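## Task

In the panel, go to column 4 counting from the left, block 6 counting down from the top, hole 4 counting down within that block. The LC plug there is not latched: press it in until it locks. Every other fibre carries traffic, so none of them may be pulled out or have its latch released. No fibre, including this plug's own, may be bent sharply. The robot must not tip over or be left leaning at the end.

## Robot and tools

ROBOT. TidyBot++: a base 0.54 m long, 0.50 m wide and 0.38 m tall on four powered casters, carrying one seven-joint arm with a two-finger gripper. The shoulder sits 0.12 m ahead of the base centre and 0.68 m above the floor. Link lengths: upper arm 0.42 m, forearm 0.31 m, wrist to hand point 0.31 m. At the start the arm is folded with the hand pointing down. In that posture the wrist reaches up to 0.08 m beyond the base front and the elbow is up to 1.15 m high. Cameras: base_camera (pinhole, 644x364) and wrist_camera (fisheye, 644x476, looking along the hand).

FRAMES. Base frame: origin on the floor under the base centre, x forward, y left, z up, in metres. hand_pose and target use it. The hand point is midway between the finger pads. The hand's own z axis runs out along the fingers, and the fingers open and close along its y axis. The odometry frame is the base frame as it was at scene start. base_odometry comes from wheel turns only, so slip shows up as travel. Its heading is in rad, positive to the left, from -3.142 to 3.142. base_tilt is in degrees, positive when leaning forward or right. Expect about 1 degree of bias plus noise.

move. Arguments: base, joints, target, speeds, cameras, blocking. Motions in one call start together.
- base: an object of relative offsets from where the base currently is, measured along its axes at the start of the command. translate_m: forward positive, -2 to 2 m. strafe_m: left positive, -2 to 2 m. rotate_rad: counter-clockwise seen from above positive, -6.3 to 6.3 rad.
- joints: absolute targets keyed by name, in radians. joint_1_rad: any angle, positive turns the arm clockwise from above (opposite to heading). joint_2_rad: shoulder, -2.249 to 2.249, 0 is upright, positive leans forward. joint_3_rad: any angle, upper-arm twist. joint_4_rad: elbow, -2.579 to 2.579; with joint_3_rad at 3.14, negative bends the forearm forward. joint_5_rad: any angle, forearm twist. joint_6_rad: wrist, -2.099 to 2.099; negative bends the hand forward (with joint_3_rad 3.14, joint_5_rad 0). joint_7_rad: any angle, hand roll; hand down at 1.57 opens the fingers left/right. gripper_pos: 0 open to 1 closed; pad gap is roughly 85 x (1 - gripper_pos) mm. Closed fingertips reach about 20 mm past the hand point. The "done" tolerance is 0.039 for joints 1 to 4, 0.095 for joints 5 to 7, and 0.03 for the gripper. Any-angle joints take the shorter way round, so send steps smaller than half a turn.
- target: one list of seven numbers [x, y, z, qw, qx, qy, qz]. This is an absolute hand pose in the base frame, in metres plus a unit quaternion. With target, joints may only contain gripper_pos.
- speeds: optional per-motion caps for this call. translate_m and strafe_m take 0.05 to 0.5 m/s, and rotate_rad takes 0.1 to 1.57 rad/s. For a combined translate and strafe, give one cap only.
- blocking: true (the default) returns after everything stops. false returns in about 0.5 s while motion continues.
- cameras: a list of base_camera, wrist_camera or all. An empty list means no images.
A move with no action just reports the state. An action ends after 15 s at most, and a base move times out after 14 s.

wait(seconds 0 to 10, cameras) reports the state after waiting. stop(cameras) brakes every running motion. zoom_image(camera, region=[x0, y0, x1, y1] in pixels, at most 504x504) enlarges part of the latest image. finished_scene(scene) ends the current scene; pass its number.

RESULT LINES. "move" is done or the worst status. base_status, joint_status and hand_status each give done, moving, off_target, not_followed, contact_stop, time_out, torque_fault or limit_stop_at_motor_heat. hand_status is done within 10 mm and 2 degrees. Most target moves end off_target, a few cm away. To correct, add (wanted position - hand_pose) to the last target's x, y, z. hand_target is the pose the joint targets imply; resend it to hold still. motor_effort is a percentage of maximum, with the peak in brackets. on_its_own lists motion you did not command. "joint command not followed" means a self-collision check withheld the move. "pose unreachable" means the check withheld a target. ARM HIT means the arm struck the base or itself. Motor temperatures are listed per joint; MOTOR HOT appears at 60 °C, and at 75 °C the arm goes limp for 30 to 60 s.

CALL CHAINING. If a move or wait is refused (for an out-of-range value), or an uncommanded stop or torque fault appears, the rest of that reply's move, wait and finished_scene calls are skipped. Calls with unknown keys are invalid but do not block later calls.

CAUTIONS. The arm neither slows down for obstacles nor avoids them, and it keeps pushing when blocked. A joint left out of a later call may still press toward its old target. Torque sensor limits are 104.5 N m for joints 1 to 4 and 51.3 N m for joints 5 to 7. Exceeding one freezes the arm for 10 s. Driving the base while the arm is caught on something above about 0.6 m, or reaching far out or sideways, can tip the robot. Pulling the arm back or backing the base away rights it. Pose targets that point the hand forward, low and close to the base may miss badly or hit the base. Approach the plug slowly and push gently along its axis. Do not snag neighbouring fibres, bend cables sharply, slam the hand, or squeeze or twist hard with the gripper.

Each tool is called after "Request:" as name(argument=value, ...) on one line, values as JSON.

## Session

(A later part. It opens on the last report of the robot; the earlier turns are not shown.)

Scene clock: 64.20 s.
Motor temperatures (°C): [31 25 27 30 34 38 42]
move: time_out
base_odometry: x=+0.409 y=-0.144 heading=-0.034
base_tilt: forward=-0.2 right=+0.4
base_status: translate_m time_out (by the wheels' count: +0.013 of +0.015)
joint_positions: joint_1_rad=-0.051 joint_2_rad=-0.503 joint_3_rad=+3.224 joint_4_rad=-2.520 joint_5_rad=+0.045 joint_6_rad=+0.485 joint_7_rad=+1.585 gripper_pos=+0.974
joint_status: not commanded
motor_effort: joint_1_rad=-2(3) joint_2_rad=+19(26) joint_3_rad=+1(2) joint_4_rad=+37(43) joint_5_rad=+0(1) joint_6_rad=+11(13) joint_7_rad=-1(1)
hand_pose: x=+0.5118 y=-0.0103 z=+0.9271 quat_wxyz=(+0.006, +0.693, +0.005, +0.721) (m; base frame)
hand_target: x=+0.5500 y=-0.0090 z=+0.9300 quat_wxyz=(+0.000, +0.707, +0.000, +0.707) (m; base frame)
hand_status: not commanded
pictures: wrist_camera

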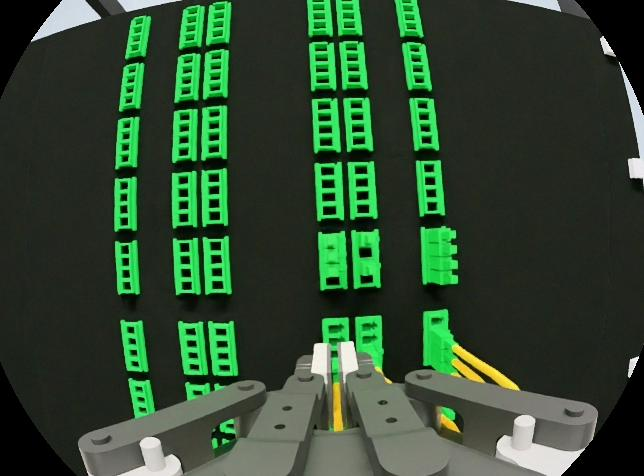

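Request:
move(base={"translate_m":-0.034}, speeds={"translate_m":0.1}, cameras=[])

Request:
move(joints={"gripper_pos":0.89}, cameras=[])

Request:
move(base={"translate_m":-0.045}, cameras=["wrist_camera"])

Request:
zoom_image(camera="wrist_camera", region=[280, 260, 400, 380])

Scene clock: 66.17 s.
Motor temperatures (°C): [31 25 27 30 34 38 42]
move: done
base_odometry: x=+0.375 y=-0.143 heading=-0.033
base_tilt: forward=-0.2 right=+0.4
base_status: done
joint_positions: joint_1_rad=-0.051 joint_2_rad=-0.407 joint_3_rad=+3.224 joint_4_rad=-2.452 joint_5_rad=+0.045 joint_6_rad=+0.485 joint_7_rad=+1.585 gripper_pos=+0.974
joint_status: not commanded
motor_effort: joint_1_rad=+1(1) joint_2_rad=-4(20) joint_3_rad=+2(2) joint_4_rad=+22(36) joint_5_rad=+0(1) joint_6_rad=+9(10) joint_7_rad=+0(1)
hand_pose: x=+0.5444 y=-0.0106 z=+0.9279 quat_wxyz=(+0.009, +0.703, +0.006, +0.711) (m; base frame)
hand_target: x=+0.5500 y=-0.0090 z=+0.9300 quat_wxyz=(+0.000, +0.707, +0.000, +0.707) (m; base frame)
hand_status: not commanded
pictures: none
No camera images: "cameras" was empty.

Scene clock: 66.67 s.
Motor temperatures (°C): [31 25 27 30 34 38 42]
move: done
base_odometry: x=+0.375 y=-0.143 heading=-0.033
base_tilt: forward=-0.2 right=+0.4
base_status: not commanded
joint_positions: joint_1_rad=-0.053 joint_2_rad=-0.407 joint_3_rad=+3.220 joint_4_rad=-2.452 joint_5_rad=+0.045 joint_6_rad=+0.485 joint_7_rad=+1.585 gripper_pos=+0.890
joint_status: all done
motor_effort: joint_1_rad=-2(3) joint_2_rad=-5(5) joint_3_rad=-1(5) joint_4_rad=+23(24) joint_5_rad=+1(2) joint_6_rad=+10(10) joint_7_rad=-1(1)
hand_pose: x=+0.5444 y=-0.0076 z=+0.9280 quat_wxyz=(+0.008, +0.703, +0.009, +0.711) (m; base frame)
hand_target: x=+0.5500 y=-0.0090 z=+0.9300 quat_wxyz=(+0.000, +0.707, +0.000, +0.707) (m; base frame)
hand_status: not commanded
pictures: none
No camera images: "cameras" was empty.

Scene clock: 67.53 s.
Motor temperatures (°C): [31 25 27 30 34 38 42]
move: done
base_odometry: x=+0.330 y=-0.142 heading=-0.034
base_tilt: forward=-0.2 right=+0.3
base_status: done
joint_positions: joint_1_rad=-0.053 joint_2_rad=-0.404 joint_3_rad=+3.222 joint_4_rad=-2.450 joint_5_rad=+0.045 joint_6_rad=+0.485 joint_7_rad=+1.585 gripper_pos=+0.890
joint_status: not commanded
motor_effort: joint_1_rad=+0(2) joint_2_rad=-6(9) joint_3_rad=+0(3) joint_4_rad=+21(22) joint_5_rad=+0(2) joint_6_rad=+9(10) joint_7_rad=+0(1)
hand_pose: x=+0.5454 y=-0.0090 z=+0.9283 quat_wxyz=(+0.008, +0.704, +0.008, +0.711) (m; base frame)
hand_target: x=+0.5500 y=-0.0090 z=+0.9300 quat_wxyz=(+0.000, +0.707, +0.000, +0.707) (m; base frame)
hand_status: not commanded
pictures: wrist_camera

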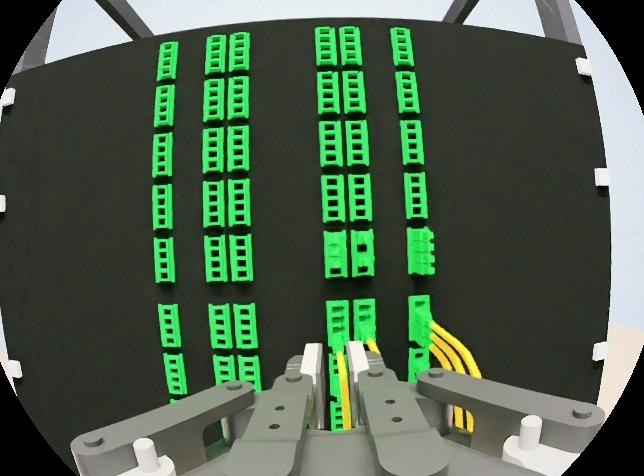

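Scaled by 4.200.

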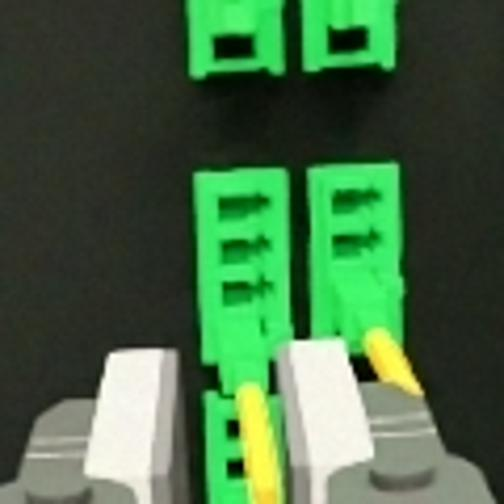

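Request:
move(base={"translate_m":-0.12}, cameras=["wrist_camera"])

Request:
zoom_image(camera="wrist_camera", region=[270, 230, 430, 390])

Scene clock: 71.13 s.
Motor temperatures (°C): [31 25 27 30 34 38 42]
move: done
base_odometry: x=+0.210 y=-0.138 heading=-0.034
base_tilt: forward=-0.2 right=+0.4
base_status: done
joint_positions: joint_1_rad=-0.053 joint_2_rad=-0.404 joint_3_rad=+3.222 joint_4_rad=-2.450 joint_5_rad=+0.045 joint_6_rad=+0.485 joint_7_rad=+1.585 gripper_pos=+0.890
joint_status: not commanded
motor_effort: joint_1_rad=+0(2) joint_2_rad=-6(9) joint_3_rad=+0(1) joint_4_rad=+21(22) joint_5_rad=+0(1) joint_6_rad=+9(10) joint_7_rad=+0(1)
hand_pose: x=+0.5455 y=-0.0090 z=+0.9280 quat_wxyz=(+0.008, +0.704, +0.008, +0.710) (m; base frame)
hand_target: x=+0.5500 y=-0.0090 z=+0.9300 quat_wxyz=(+0.000, +0.707, +0.000, +0.707) (m; base frame)
hand_status: not commanded
pictures: wrist_camera

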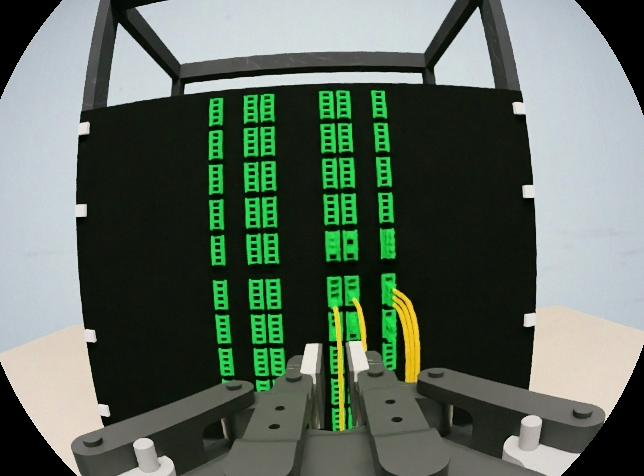

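Scaled by 3.150.

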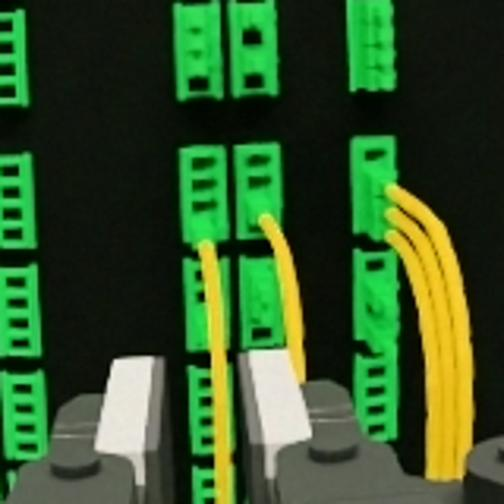

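Request:
finished_scene(scene=1)

The scene is finished: the task was done.


## Next scene

In the panel, go to column 6 counting from the left, block 6 counting down from the top, hole 4 counting down within that block. The LC plug there is not latched: press it in until it locks. Every other fibre carries traffic, so none of them may be pulled out or have its latch released. No fibre, including this plug's own, may be bent sharply. The robot must not tip over or be left leaning at the end.

Request:
move(target=[0.55, -0.009, 0.93, 0, 0.7071, 0, 0.7071], cameras=["wrist_camera"])

Request:
zoom_image(camera="wrist_camera", region=[320, 130, 480, 290])

Scene clock: 1.97 s.
Motor temperatures (°C): [31 25 27 29 33 37 41]
move: off_target
base_odometry: x=+0.000 y=+0.000 heading=+0.000
base_tilt: forward=-0.2 right=+0.4
base_status: not commanded
joint_positions: joint_1_rad=-0.038 joint_2_rad=-0.384 joint_3_rad=+3.210 joint_4_rad=-2.450 joint_5_rad=-0.017 joint_6_rad=+0.418 joint_7_rad=+1.568 gripper_pos=+0.000
joint_status: not commanded
motor_effort: joint_1_rad=-1(2) joint_2_rad=-6(6) joint_3_rad=+0(1) joint_4_rad=+21(22) joint_5_rad=+1(1) joint_6_rad=+9(9) joint_7_rad=+0(1)
hand_pose: x=+0.5488 y=-0.0175 z=+0.8982 quat_wxyz=(-0.004, +0.734, -0.027, +0.679) (m; base frame)
hand_target: x=+0.5500 y=-0.0090 z=+0.9300 quat_wxyz=(+0.000, +0.707, +0.000, +0.707) (m; base frame)
hand_status: off_target (0.033 m and 5.5 deg from the pose sent, 0.474 m and 90.3 deg at the start)
pictures: wrist_camera

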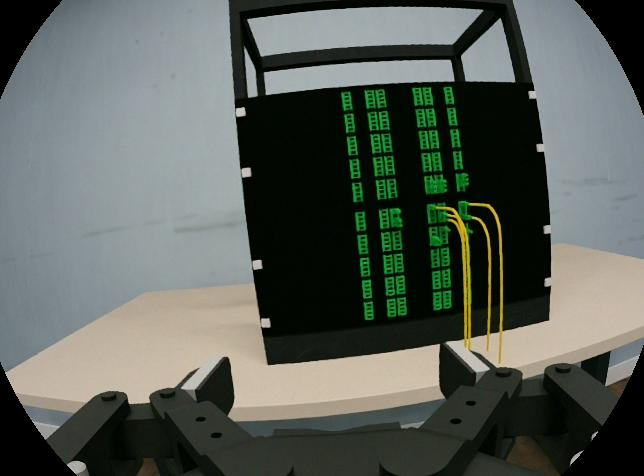

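Scaled by 3.150.

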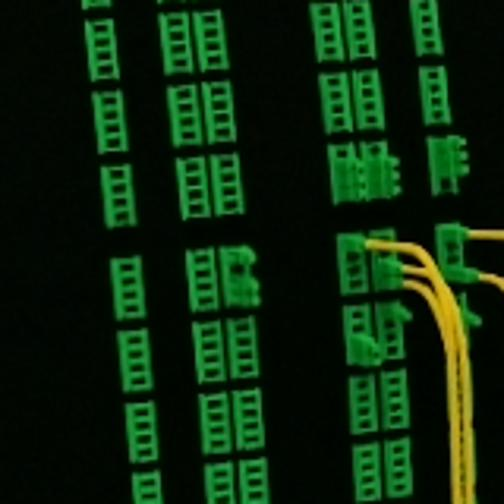

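Request:
move(target=[0.55, -0.009, 0.93, 0, 0.7071, 0, 0.7071], joints={"gripper_pos":0.88}, base={"translate_m":0.2,"strafe_m":-0.18,"rotate_rad":-0.038}, cameras=["wrist_camera"])

Request:
zoom_image(camera="wrist_camera", region=[250, 220, 410, 380])

Scene clock: 6.60 s.
Motor temperatures (°C): [31 25 27 29 33 37 41]
move: off_target
base_odometry: x=+0.200 y=-0.180 heading=-0.038
base_tilt: forward=-0.1 right=+0.3
base_status: done
joint_positions: joint_1_rad=-0.044 joint_2_rad=-0.389 joint_3_rad=+3.219 joint_4_rad=-2.450 joint_5_rad=-0.017 joint_6_rad=+0.422 joint_7_rad=+1.568 gripper_pos=+0.880
joint_status: all done
motor_effort: joint_1_rad=+0(2) joint_2_rad=-6(10) joint_3_rad=+0(2) joint_4_rad=+21(22) joint_5_rad=+0(1) joint_6_rad=+9(9) joint_7_rad=+0(1)
hand_pose: x=+0.5480 y=-0.0191 z=+0.9014 quat_wxyz=(-0.005, +0.731, -0.029, +0.682) (m; base frame)
hand_target: x=+0.5500 y=-0.0090 z=+0.9300 quat_wxyz=(+0.000, +0.707, +0.000, +0.707) (m; base frame)
hand_status: off_target (0.030 m and 5.2 deg from the pose sent, 0.033 m and 5.5 deg at the start)
pictures: wrist_camera

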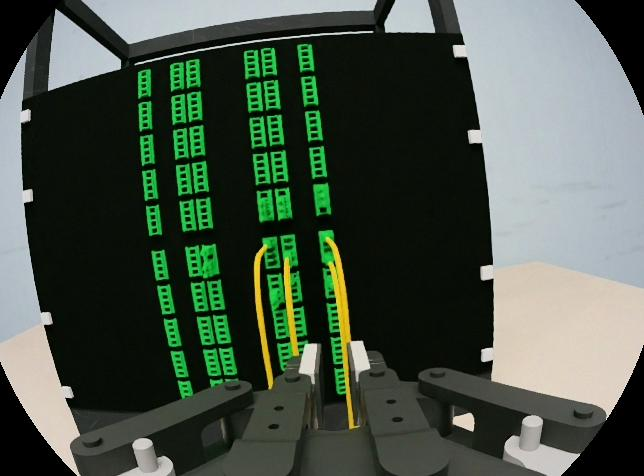

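Scaled by 3.150.

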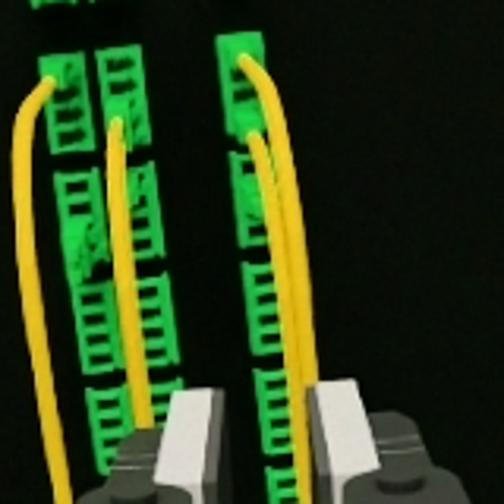

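Request:
move(joints={"joint_5_rad":0.045,"joint_6_rad":0.535,"joint_7_rad":1.6}, cameras=["wrist_camera"])

Request:
zoom_image(camera="wrist_camera", region=[260, 220, 420, 380])

Scene clock: 8.37 s.
Motor temperatures (°C): [31 25 27 29 33 37 41]
move: done
base_odometry: x=+0.200 y=-0.180 heading=-0.038
base_tilt: forward=-0.2 right=+0.4
base_status: not commanded
joint_positions: joint_1_rad=-0.044 joint_2_rad=-0.389 joint_3_rad=+3.219 joint_4_rad=-2.449 joint_5_rad=-0.017 joint_6_rad=+0.505 joint_7_rad=+1.589 gripper_pos=+0.880
joint_status: all done
motor_effort: joint_1_rad=-1(1) joint_2_rad=-6(7) joint_3_rad=+0(1) joint_4_rad=+21(23) joint_5_rad=+0(1) joint_6_rad=+9(11) joint_7_rad=+0(1)
hand_pose: x=+0.5489 y=-0.0203 z=+0.9285 quat_wxyz=(+0.004, +0.701, -0.022, +0.713) (m; base frame)
hand_target: x=+0.5492 y=-0.0092 z=+0.9526 quat_wxyz=(+0.014, +0.681, +0.013, +0.732) (m; base frame)
hand_status: not commanded
pictures: wrist_camera

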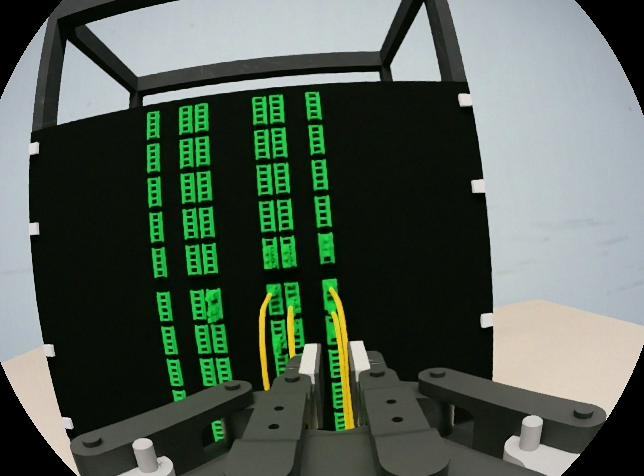

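Scaled by 3.150.

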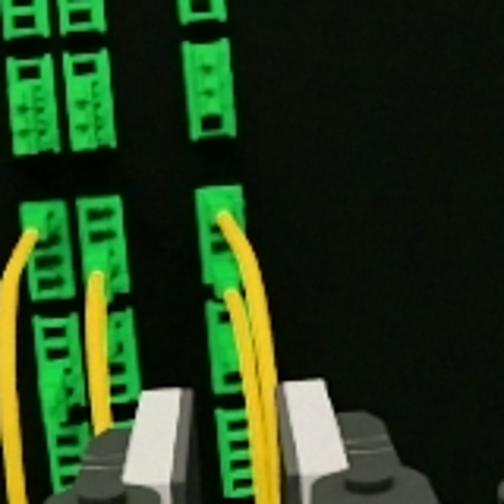

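Request:
move(joints={"joint_1_rad":-0.09}, base={"strafe_m":-0.026,"translate_m":0.03}, cameras=["wrist_camera"])

Request:
zoom_image(camera="wrist_camera", region=[260, 240, 420, 400])

Scene clock: 13.50 s.
Motor temperatures (°C): [31 25 27 29 33 37 41]
move: done
base_odometry: x=+0.229 y=-0.208 heading=-0.039
base_tilt: forward=-0.2 right=+0.4
base_status: done
joint_positions: joint_1_rad=-0.080 joint_2_rad=-0.392 joint_3_rad=+3.219 joint_4_rad=-2.449 joint_5_rad=-0.017 joint_6_rad=+0.505 joint_7_rad=+1.589 gripper_pos=+0.880
joint_status: all done
motor_effort: joint_1_rad=-1(1) joint_2_rad=-6(8) joint_3_rad=+0(1) joint_4_rad=+21(22) joint_5_rad=+1(1) joint_6_rad=+9(9) joint_7_rad=+0(1)
hand_pose: x=+0.5487 y=-0.0051 z=+0.9297 quat_wxyz=(-0.009, +0.701, -0.010, +0.713) (m; base frame)
hand_target: x=+0.5492 y=+0.0065 z=+0.9526 quat_wxyz=(+0.001, +0.680, +0.025, +0.732) (m; base frame)
hand_status: not commanded
pictures: wrist_camera

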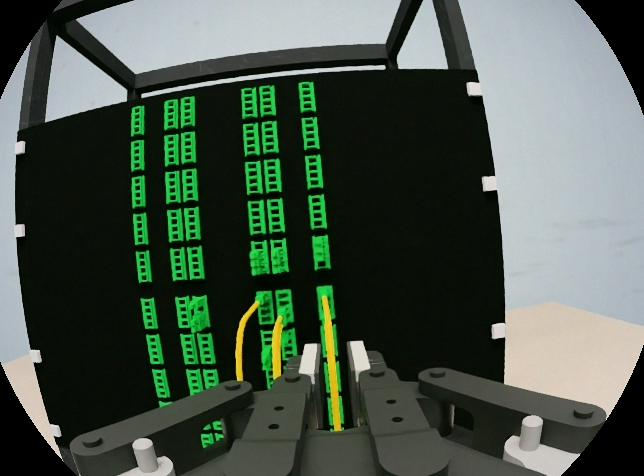

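Scaled by 3.150.

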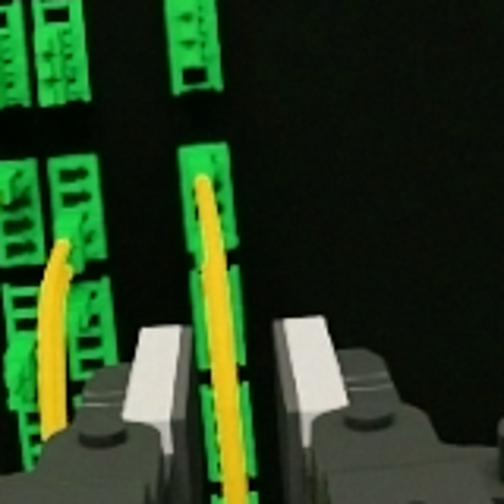

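Request:
move(joints={"joint_7_rad":1.53}, base={"strafe_m":0.006,"translate_m":0.05}, cameras=["wrist_camera"])

Request:
zoom_image(camera="wrist_camera", region=[260, 250, 420, 410])

Scene clock: 17.43 s.
Motor temperatures (°C): [31 25 27 29 33 37 41]
move: done
base_odometry: x=+0.280 y=-0.204 heading=-0.039
base_tilt: forward=-0.1 right=+0.4
base_status: done
joint_positions: joint_1_rad=-0.080 joint_2_rad=-0.393 joint_3_rad=+3.219 joint_4_rad=-2.449 joint_5_rad=-0.017 joint_6_rad=+0.505 joint_7_rad=+1.537 gripper_pos=+0.880
joint_status: all done
motor_effort: joint_1_rad=-1(1) joint_2_rad=-6(9) joint_3_rad=+0(1) joint_4_rad=+21(22) joint_5_rad=+0(1) joint_6_rad=+9(9) joint_7_rad=+0(1)
hand_pose: x=+0.5485 y=-0.0051 z=+0.9300 quat_wxyz=(-0.028, +0.700, -0.028, +0.713) (m; base frame)
hand_target: x=+0.5492 y=+0.0065 z=+0.9526 quat_wxyz=(-0.025, +0.681, +0.001, +0.732) (m; base frame)
hand_status: not commanded
pictures: wrist_camera

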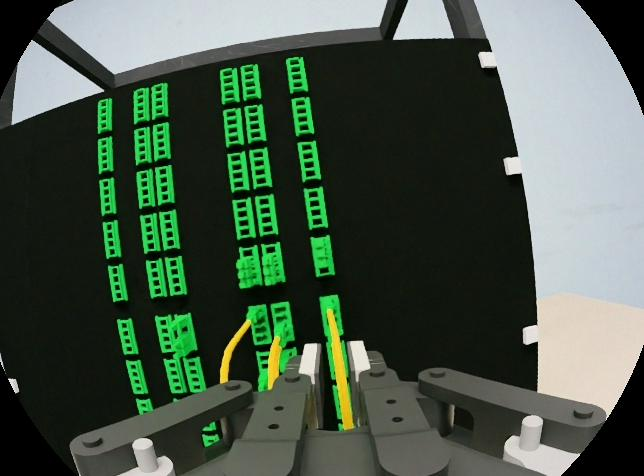

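Scaled by 3.150.

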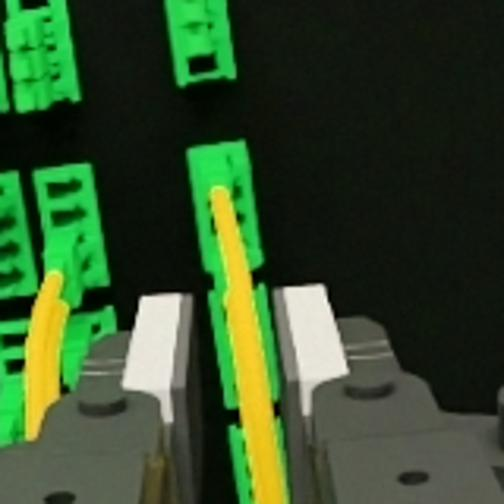

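Request:
move(joints={"joint_7_rad":1.65}, base={"translate_m":0.03}, cameras=["wrist_camera"])

Request:
zoom_image(camera="wrist_camera", region=[260, 250, 420, 410])

Scene clock: 19.33 s.
Motor temperatures (°C): [31 25 27 29 33 37 41]
move: done
base_odometry: x=+0.310 y=-0.205 heading=-0.039
base_tilt: forward=-0.2 right=+0.3
base_status: done
joint_positions: joint_1_rad=-0.080 joint_2_rad=-0.393 joint_3_rad=+3.219 joint_4_rad=-2.449 joint_5_rad=-0.017 joint_6_rad=+0.505 joint_7_rad=+1.637 gripper_pos=+0.880
joint_status: all done
motor_effort: joint_1_rad=-1(1) joint_2_rad=-6(9) joint_3_rad=+0(1) joint_4_rad=+21(22) joint_5_rad=+0(1) joint_6_rad=+9(9) joint_7_rad=+0(2)
hand_pose: x=+0.5483 y=-0.0051 z=+0.9302 quat_wxyz=(+0.008, +0.700, +0.007, +0.714) (m; base frame)
hand_target: x=+0.5492 y=+0.0065 z=+0.9526 quat_wxyz=(+0.019, +0.680, +0.042, +0.732) (m; base frame)
hand_status: not commanded
pictures: wrist_camera

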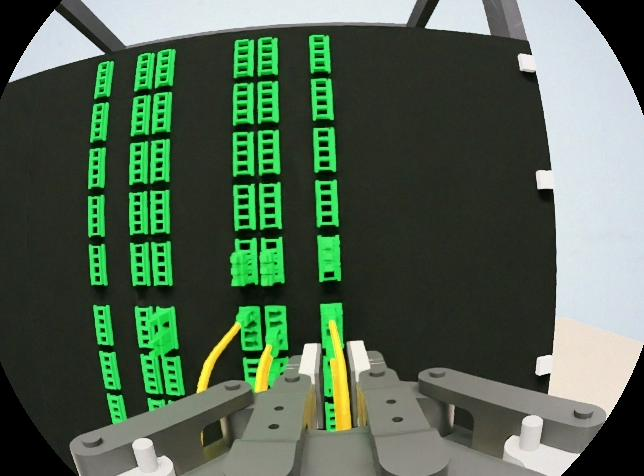

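Scaled by 3.150.

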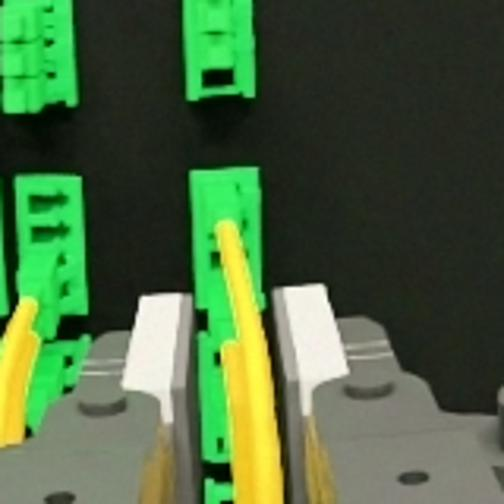

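Request:
move(base={"translate_m":0.04}, speeds={"translate_m":0.1}, cameras=["wrist_camera"])

Request:
zoom_image(camera="wrist_camera", region=[275, 280, 395, 400])

Scene clock: 21.33 s.
Motor temperatures (°C): [31 25 27 29 33 37 41]
move: done
base_odometry: x=+0.350 y=-0.206 heading=-0.039
base_tilt: forward=-0.1 right=+0.3
base_status: done
joint_positions: joint_1_rad=-0.080 joint_2_rad=-0.395 joint_3_rad=+3.219 joint_4_rad=-2.449 joint_5_rad=-0.017 joint_6_rad=+0.505 joint_7_rad=+1.637 gripper_pos=+0.880
joint_status: not commanded
motor_effort: joint_1_rad=-1(2) joint_2_rad=-5(8) joint_3_rad=+0(1) joint_4_rad=+21(22) joint_5_rad=+0(1) joint_6_rad=+9(9) joint_7_rad=+0(1)
hand_pose: x=+0.5480 y=-0.0051 z=+0.9308 quat_wxyz=(+0.008, +0.700, +0.007, +0.714) (m; base frame)
hand_target: x=+0.5492 y=+0.0065 z=+0.9526 quat_wxyz=(+0.019, +0.680, +0.042, +0.732) (m; base frame)
hand_status: not commanded
pictures: wrist_camera

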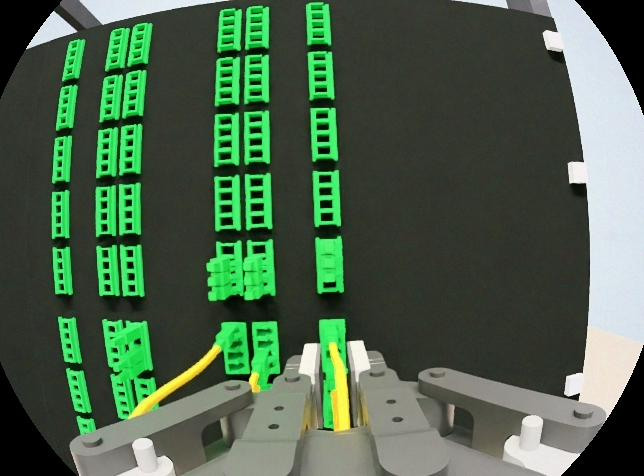

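Scaled by 4.200.

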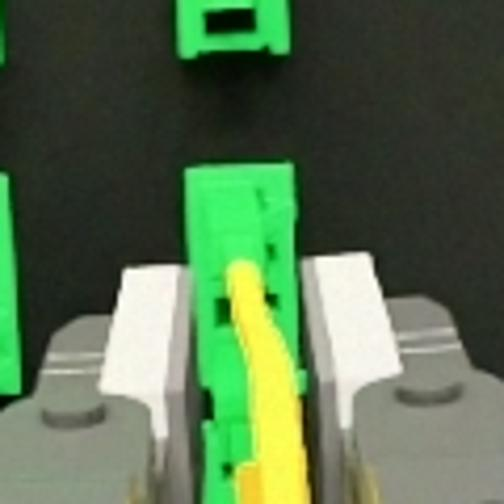

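Request:
move(base={"translate_m":0.007}, joints={"gripper_pos":0.95}, speeds={"translate_m":0.1}, cameras=["wrist_camera"])

Request:
zoom_image(camera="wrist_camera", region=[285, 300, 385, 400])

Scene clock: 23.63 s.
Motor temperatures (°C): [31 25 27 29 33 37 41]
move: done
base_odometry: x=+0.357 y=-0.206 heading=-0.038
base_tilt: forward=-0.2 right=+0.4
base_status: done
joint_positions: joint_1_rad=-0.084 joint_2_rad=-0.396 joint_3_rad=+3.220 joint_4_rad=-2.449 joint_5_rad=-0.017 joint_6_rad=+0.505 joint_7_rad=+1.637 gripper_pos=+0.949
joint_status: all done
motor_effort: joint_1_rad=+0(2) joint_2_rad=-5(7) joint_3_rad=+0(3) joint_4_rad=+22(23) joint_5_rad=+1(2) joint_6_rad=+9(9) joint_7_rad=-1(1)
hand_pose: x=+0.5478 y=-0.0037 z=+0.9313 quat_wxyz=(+0.007, +0.699, +0.008, +0.715) (m; base frame)
hand_target: x=+0.5492 y=+0.0065 z=+0.9526 quat_wxyz=(+0.019, +0.680, +0.042, +0.732) (m; base frame)
hand_status: not commanded
pictures: wrist_camera

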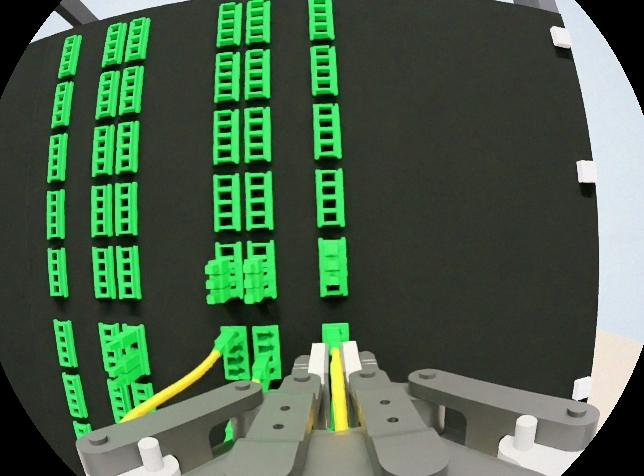

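Scaled by 5.040.

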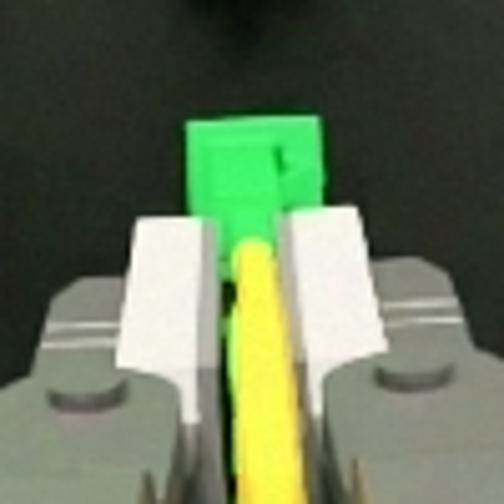

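Request:
move(joints={"gripper_pos":0.89}, cameras=[])

Request:
move(joints={"joint_6_rad":0.512}, cameras=["wrist_camera"])

Request:
zoom_image(camera="wrist_camera", region=[285, 300, 385, 400])

Scene clock: 25.57 s.
Motor temperatures (°C): [31 25 27 29 33 37 41]
move: done
base_odometry: x=+0.357 y=-0.206 heading=-0.038
base_tilt: forward=-0.2 right=+0.4
base_status: not commanded
joint_positions: joint_1_rad=-0.084 joint_2_rad=-0.396 joint_3_rad=+3.220 joint_4_rad=-2.449 joint_5_rad=-0.017 joint_6_rad=+0.505 joint_7_rad=+1.637 gripper_pos=+0.890
joint_status: all done
motor_effort: joint_1_rad=+0(1) joint_2_rad=-5(5) joint_3_rad=+0(1) joint_4_rad=+22(22) joint_5_rad=+1(1) joint_6_rad=+9(9) joint_7_rad=+0(1)
hand_pose: x=+0.5478 y=-0.0037 z=+0.9313 quat_wxyz=(+0.007, +0.699, +0.008, +0.715) (m; base frame)
hand_target: x=+0.5492 y=+0.0065 z=+0.9526 quat_wxyz=(+0.019, +0.680, +0.042, +0.732) (m; base frame)
hand_status: not commanded
pictures: none
No camera images: "cameras" was empty.

Scene clock: 25.97 s.
Motor temperatures (°C): [31 25 27 29 33 37 41]
move: done
base_odometry: x=+0.357 y=-0.206 heading=-0.038
base_tilt: forward=-0.1 right=+0.3
base_status: not commanded
joint_positions: joint_1_rad=-0.084 joint_2_rad=-0.396 joint_3_rad=+3.220 joint_4_rad=-2.449 joint_5_rad=-0.017 joint_6_rad=+0.504 joint_7_rad=+1.637 gripper_pos=+0.890
joint_status: all done
motor_effort: joint_1_rad=+0(1) joint_2_rad=-5(5) joint_3_rad=+0(1) joint_4_rad=+21(22) joint_5_rad=+0(1) joint_6_rad=+9(10) joint_7_rad=+0(1)
hand_pose: x=+0.5478 y=-0.0037 z=+0.9309 quat_wxyz=(+0.007, +0.700, +0.008, +0.714) (m; base frame)
hand_target: x=+0.5497 y=+0.0064 z=+0.9454 quat_wxyz=(+0.019, +0.688, +0.043, +0.724) (m; base frame)
hand_status: not commanded
pictures: wrist_camera

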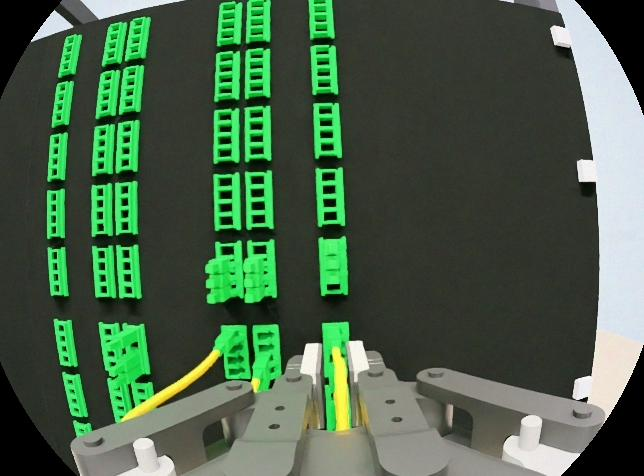

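Scaled by 5.040.

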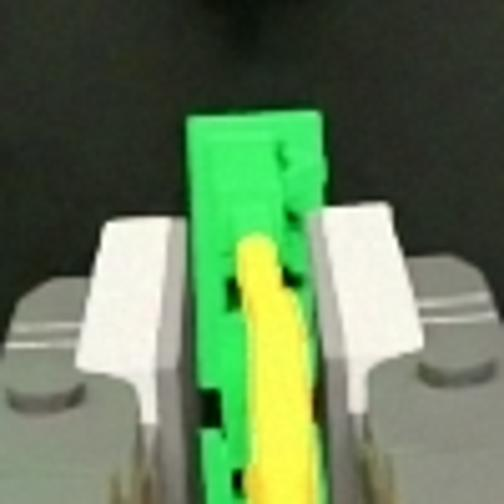

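Request:
move(joints={"joint_6_rad":0.485}, cameras=["wrist_camera"])

Request:
zoom_image(camera="wrist_camera", region=[285, 300, 385, 400])

Scene clock: 27.57 s.
Motor temperatures (°C): [31 25 27 29 33 37 41]
move: done
base_odometry: x=+0.357 y=-0.206 heading=-0.038
base_tilt: forward=-0.2 right=+0.4
base_status: not commanded
joint_positions: joint_1_rad=-0.084 joint_2_rad=-0.396 joint_3_rad=+3.220 joint_4_rad=-2.449 joint_5_rad=-0.017 joint_6_rad=+0.496 joint_7_rad=+1.637 gripper_pos=+0.890
joint_status: all done
motor_effort: joint_1_rad=+0(1) joint_2_rad=-5(5) joint_3_rad=+0(0) joint_4_rad=+21(22) joint_5_rad=+0(1) joint_6_rad=+9(9) joint_7_rad=+0(1)
hand_pose: x=+0.5478 y=-0.0036 z=+0.9282 quat_wxyz=(+0.006, +0.703, +0.008, +0.711) (m; base frame)
hand_target: x=+0.5500 y=+0.0064 z=+0.9370 quat_wxyz=(+0.019, +0.698, +0.043, +0.715) (m; base frame)
hand_status: not commanded
pictures: wrist_camera

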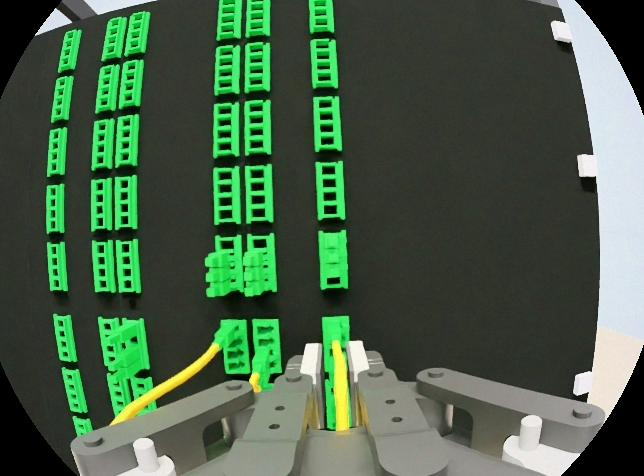

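Scaled by 5.040.

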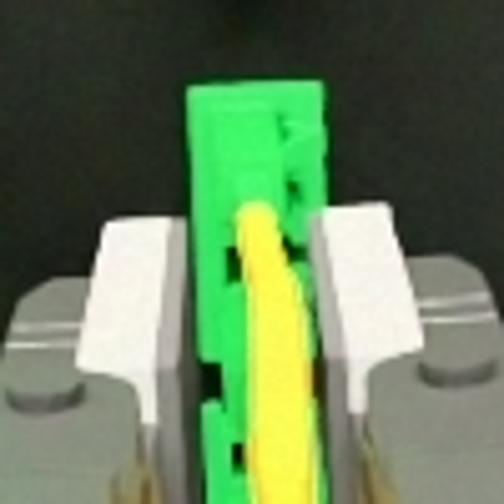

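Request:
move(joints={"gripper_pos":0.96}, cameras=[])

Request:
move(joints={"gripper_pos":0.98}, cameras=["wrist_camera"])

Request:
zoom_image(camera="wrist_camera", region=[285, 300, 385, 400])

Scene clock: 29.00 s.
Motor temperatures (°C): [31 25 27 29 33 37 41]
move: done
base_odometry: x=+0.357 y=-0.206 heading=-0.038
base_tilt: forward=-0.2 right=+0.4
base_status: not commanded
joint_positions: joint_1_rad=-0.084 joint_2_rad=-0.396 joint_3_rad=+3.220 joint_4_rad=-2.449 joint_5_rad=-0.017 joint_6_rad=+0.496 joint_7_rad=+1.637 gripper_pos=+0.956
joint_status: all done
motor_effort: joint_1_rad=+0(2) joint_2_rad=-5(5) joint_3_rad=+0(0) joint_4_rad=+21(22) joint_5_rad=+0(1) joint_6_rad=+9(9) joint_7_rad=+1(1)
hand_pose: x=+0.5478 y=-0.0036 z=+0.9282 quat_wxyz=(+0.006, +0.703, +0.008, +0.711) (m; base frame)
hand_target: x=+0.5500 y=+0.0064 z=+0.9370 quat_wxyz=(+0.019, +0.698, +0.043, +0.715) (m; base frame)
hand_status: not commanded
pictures: none
No camera images: "cameras" was empty.

Scene clock: 29.40 s.
Motor temperatures (°C): [31 25 27 29 33 37 41]
move: done
base_odometry: x=+0.357 y=-0.206 heading=-0.038
base_tilt: forward=-0.1 right=+0.4
base_status: not commanded
joint_positions: joint_1_rad=-0.084 joint_2_rad=-0.396 joint_3_rad=+3.220 joint_4_rad=-2.449 joint_5_rad=-0.017 joint_6_rad=+0.496 joint_7_rad=+1.637 gripper_pos=+0.972
joint_status: all done
motor_effort: joint_1_rad=-1(1) joint_2_rad=-4(4) joint_3_rad=+0(0) joint_4_rad=+22(22) joint_5_rad=+0(1) joint_6_rad=+9(9) joint_7_rad=+0(1)
hand_pose: x=+0.5478 y=-0.0036 z=+0.9282 quat_wxyz=(+0.006, +0.703, +0.008, +0.711) (m; base frame)
hand_target: x=+0.5500 y=+0.0064 z=+0.9370 quat_wxyz=(+0.019, +0.698, +0.043, +0.715) (m; base frame)
hand_status: not commanded
pictures: wrist_camera

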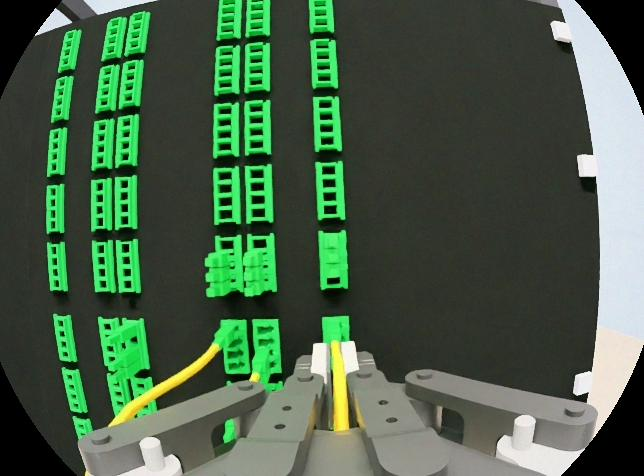

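Scaled by 5.040.

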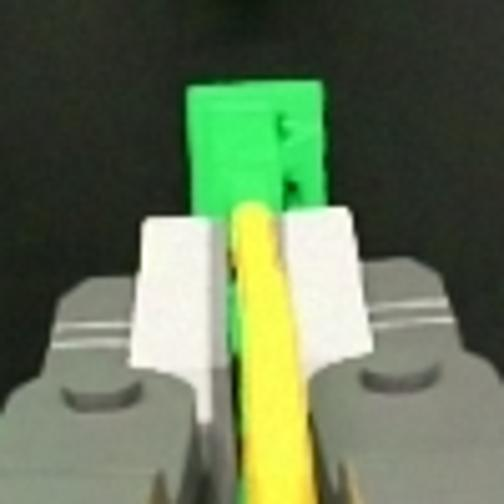

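Request:
move(base={"translate_m":0.03}, speeds={"translate_m":0.05}, cameras=["wrist_camera"])

Request:
zoom_image(camera="wrist_camera", region=[285, 300, 385, 400])

Scene clock: 31.67 s.
Motor temperatures (°C): [31 25 27 29 33 37 41]
move: done
base_odometry: x=+0.386 y=-0.207 heading=-0.038
base_tilt: forward=-0.2 right=+0.3
base_status: done
joint_positions: joint_1_rad=-0.084 joint_2_rad=-0.465 joint_3_rad=+3.219 joint_4_rad=-2.498 joint_5_rad=-0.017 joint_6_rad=+0.495 joint_7_rad=+1.637 gripper_pos=+0.972
joint_status: not commanded
motor_effort: joint_1_rad=+0(2) joint_2_rad=+9(16) joint_3_rad=+1(3) joint_4_rad=+35(38) joint_5_rad=+0(2) joint_6_rad=+13(13) joint_7_rad=+0(1)
hand_pose: x=+0.5241 y=-0.0037 z=+0.9277 quat_wxyz=(+0.004, +0.696, +0.008, +0.718) (m; base frame)
hand_target: x=+0.5500 y=+0.0064 z=+0.9370 quat_wxyz=(+0.019, +0.698, +0.043, +0.715) (m; base frame)
hand_status: not commanded
pictures: wrist_camera

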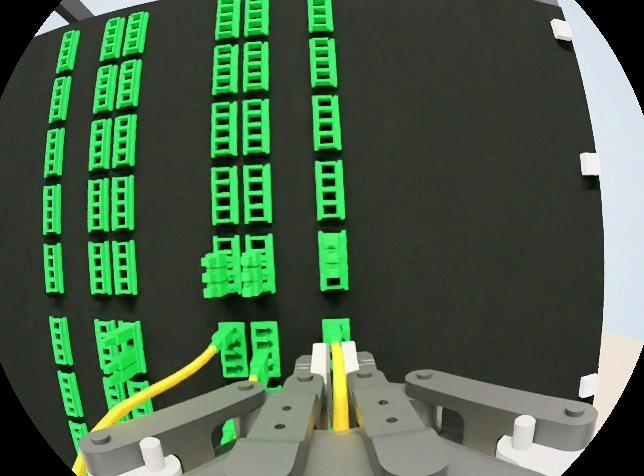

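Scaled by 5.040.

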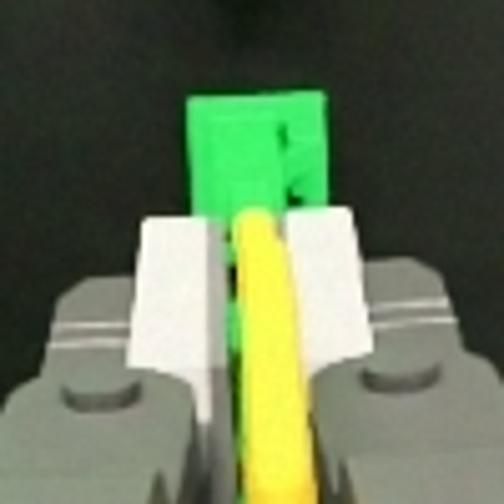

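Request:
move(base={"translate_m":0.014}, speeds={"translate_m":0.05}, cameras=["wrist_camera"])

Request:
zoom_image(camera="wrist_camera", region=[285, 300, 385, 400])

Scene clock: 34.33 s.
Motor temperatures (°C): [31 25 27 30 33 37 41]
move: time_out
base_odometry: x=+0.398 y=-0.207 heading=-0.038
base_tilt: forward=-0.2 right=+0.3
base_status: translate_m time_out (by the wheels' count: +0.012 of +0.014)
joint_positions: joint_1_rad=-0.084 joint_2_rad=-0.491 joint_3_rad=+3.219 joint_4_rad=-2.517 joint_5_rad=-0.017 joint_6_rad=+0.494 joint_7_rad=+1.637 gripper_pos=+0.972
joint_status: not commanded
motor_effort: joint_1_rad=-1(2) joint_2_rad=+16(22) joint_3_rad=+1(3) joint_4_rad=+38(42) joint_5_rad=+1(1) joint_6_rad=+12(13) joint_7_rad=+0(2)
hand_pose: x=+0.5151 y=-0.0037 z=+0.9265 quat_wxyz=(+0.003, +0.694, +0.007, +0.720) (m; base frame)
hand_target: x=+0.5500 y=+0.0064 z=+0.9370 quat_wxyz=(+0.019, +0.698, +0.043, +0.715) (m; base frame)
hand_status: not commanded
pictures: wrist_camera

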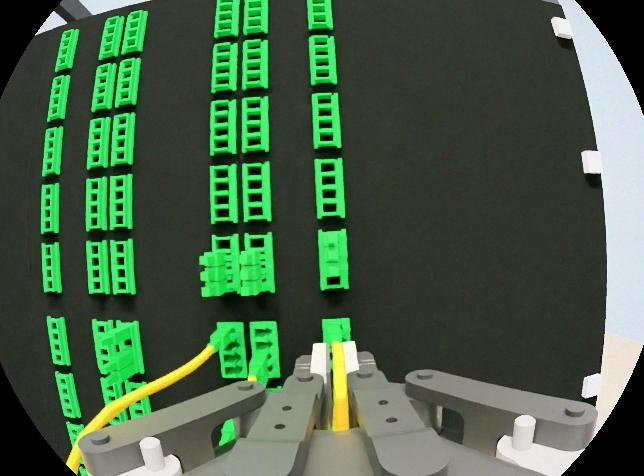

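Scaled by 5.040.

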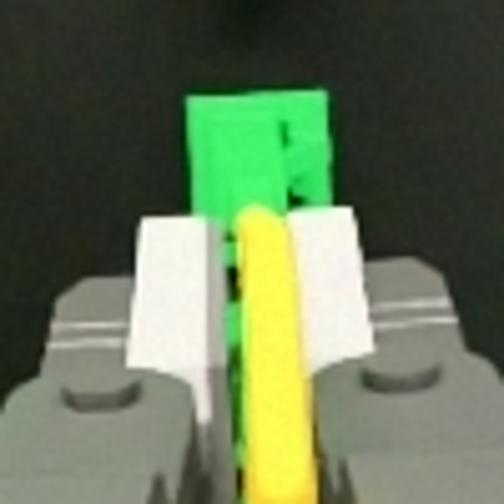

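Request:
move(base={"translate_m":-0.033}, speeds={"translate_m":0.1}, cameras=[])

Request:
move(joints={"gripper_pos":0.88}, cameras=[])

Request:
move(base={"translate_m":-0.055}, cameras=["wrist_camera"])

Request:
zoom_image(camera="wrist_camera", region=[230, 260, 390, 420])

Scene clock: 36.37 s.
Motor temperatures (°C): [31 25 27 30 33 37 41]
move: done
base_odometry: x=+0.365 y=-0.206 heading=-0.039
base_tilt: forward=-0.2 right=+0.4
base_status: done
joint_positions: joint_1_rad=-0.084 joint_2_rad=-0.400 joint_3_rad=+3.220 joint_4_rad=-2.453 joint_5_rad=-0.017 joint_6_rad=+0.494 joint_7_rad=+1.637 gripper_pos=+0.972
joint_status: not commanded
motor_effort: joint_1_rad=-2(2) joint_2_rad=-6(17) joint_3_rad=+0(2) joint_4_rad=+22(37) joint_5_rad=+0(1) joint_6_rad=+10(11) joint_7_rad=+0(1)
hand_pose: x=+0.5462 y=-0.0033 z=+0.9273 quat_wxyz=(+0.006, +0.703, +0.009, +0.711) (m; base frame)
hand_target: x=+0.5500 y=+0.0064 z=+0.9370 quat_wxyz=(+0.019, +0.698, +0.043, +0.715) (m; base frame)
hand_status: not commanded
pictures: none
No camera images: "cameras" was empty.

Scene clock: 36.90 s.
Motor temperatures (°C): [31 25 27 30 33 37 41]
move: done
base_odometry: x=+0.365 y=-0.206 heading=-0.039
base_tilt: forward=-0.1 right=+0.3
base_status: not commanded
joint_positions: joint_1_rad=-0.084 joint_2_rad=-0.400 joint_3_rad=+3.220 joint_4_rad=-2.453 joint_5_rad=-0.017 joint_6_rad=+0.494 joint_7_rad=+1.637 gripper_pos=+0.880
joint_status: all done
motor_effort: joint_1_rad=-1(2) joint_2_rad=-5(7) joint_3_rad=+0(1) joint_4_rad=+22(23) joint_5_rad=+1(1) joint_6_rad=+9(10) joint_7_rad=+0(1)
hand_pose: x=+0.5462 y=-0.0034 z=+0.9273 quat_wxyz=(+0.006, +0.703, +0.009, +0.711) (m; base frame)
hand_target: x=+0.5500 y=+0.0064 z=+0.9370 quat_wxyz=(+0.019, +0.698, +0.043, +0.715) (m; base frame)
hand_status: not commanded
pictures: none
No camera images: "cameras" was empty.

Scene clock: 37.87 s.
Motor temperatures (°C): [31 25 27 30 33 37 41]
move: done
base_odometry: x=+0.311 y=-0.204 heading=-0.039
base_tilt: forward=-0.2 right=+0.4
base_status: done
joint_positions: joint_1_rad=-0.084 joint_2_rad=-0.401 joint_3_rad=+3.220 joint_4_rad=-2.452 joint_5_rad=-0.017 joint_6_rad=+0.494 joint_7_rad=+1.637 gripper_pos=+0.880
joint_status: not commanded
motor_effort: joint_1_rad=+0(1) joint_2_rad=-6(8) joint_3_rad=+0(1) joint_4_rad=+21(22) joint_5_rad=+0(1) joint_6_rad=+9(10) joint_7_rad=+0(1)
hand_pose: x=+0.5460 y=-0.0035 z=+0.9280 quat_wxyz=(+0.006, +0.703, +0.009, +0.712) (m; base frame)
hand_target: x=+0.5500 y=+0.0064 z=+0.9370 quat_wxyz=(+0.019, +0.698, +0.043, +0.715) (m; base frame)
hand_status: not commanded
pictures: wrist_camera

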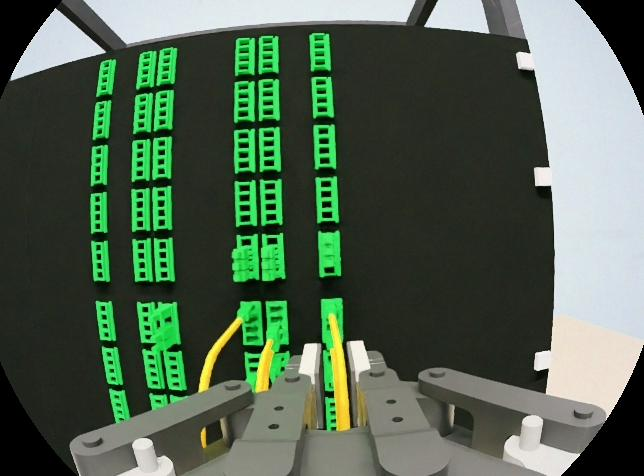

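Scaled by 3.150.

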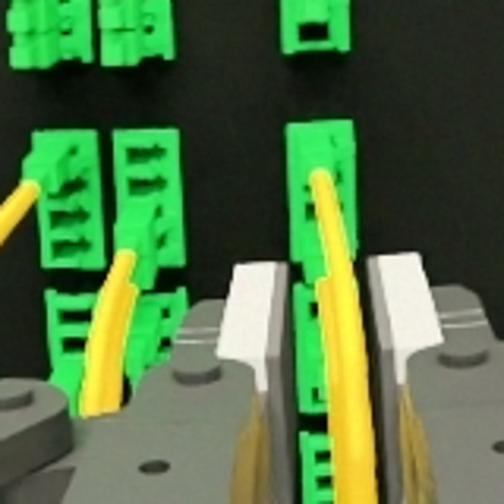

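Request:
move(base={"translate_m":-0.12}, cameras=["wrist_camera"])

Request:
zoom_image(camera="wrist_camera", region=[240, 230, 400, 390])

Scene clock: 40.27 s.
Motor temperatures (°C): [31 25 27 30 33 37 41]
move: done
base_odometry: x=+0.190 y=-0.199 heading=-0.039
base_tilt: forward=-0.2 right=+0.4
base_status: done
joint_positions: joint_1_rad=-0.084 joint_2_rad=-0.402 joint_3_rad=+3.220 joint_4_rad=-2.452 joint_5_rad=-0.017 joint_6_rad=+0.494 joint_7_rad=+1.637 gripper_pos=+0.880
joint_status: not commanded
motor_effort: joint_1_rad=-1(1) joint_2_rad=-6(8) joint_3_rad=+0(1) joint_4_rad=+22(22) joint_5_rad=+1(1) joint_6_rad=+9(9) joint_7_rad=+1(1)
hand_pose: x=+0.5457 y=-0.0035 z=+0.9287 quat_wxyz=(+0.006, +0.702, +0.008, +0.712) (m; base frame)
hand_target: x=+0.5500 y=+0.0064 z=+0.9370 quat_wxyz=(+0.019, +0.698, +0.043, +0.715) (m; base frame)
hand_status: not commanded
pictures: wrist_camera

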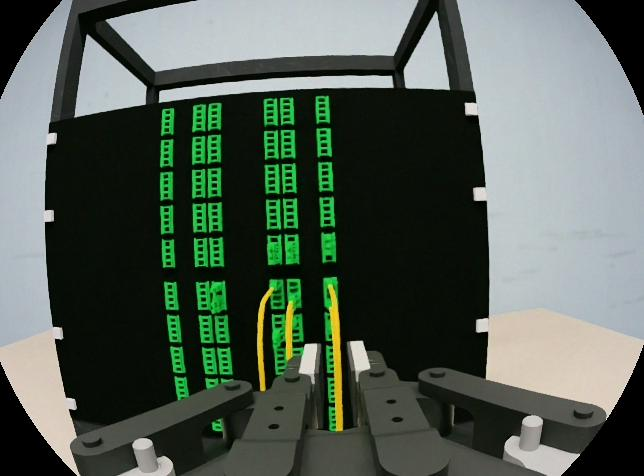

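Scaled by 3.150.

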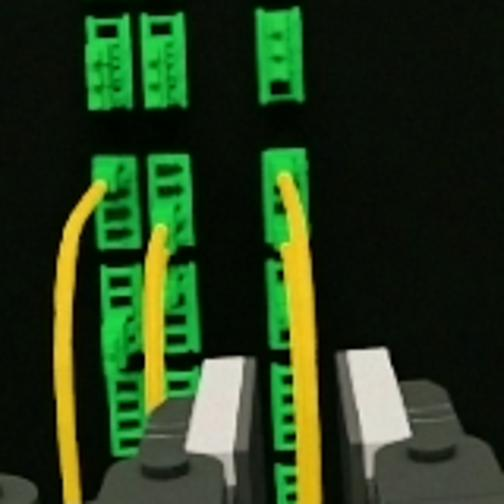

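Request:
finished_scene(scene=2)

The scene is finished: the task was done.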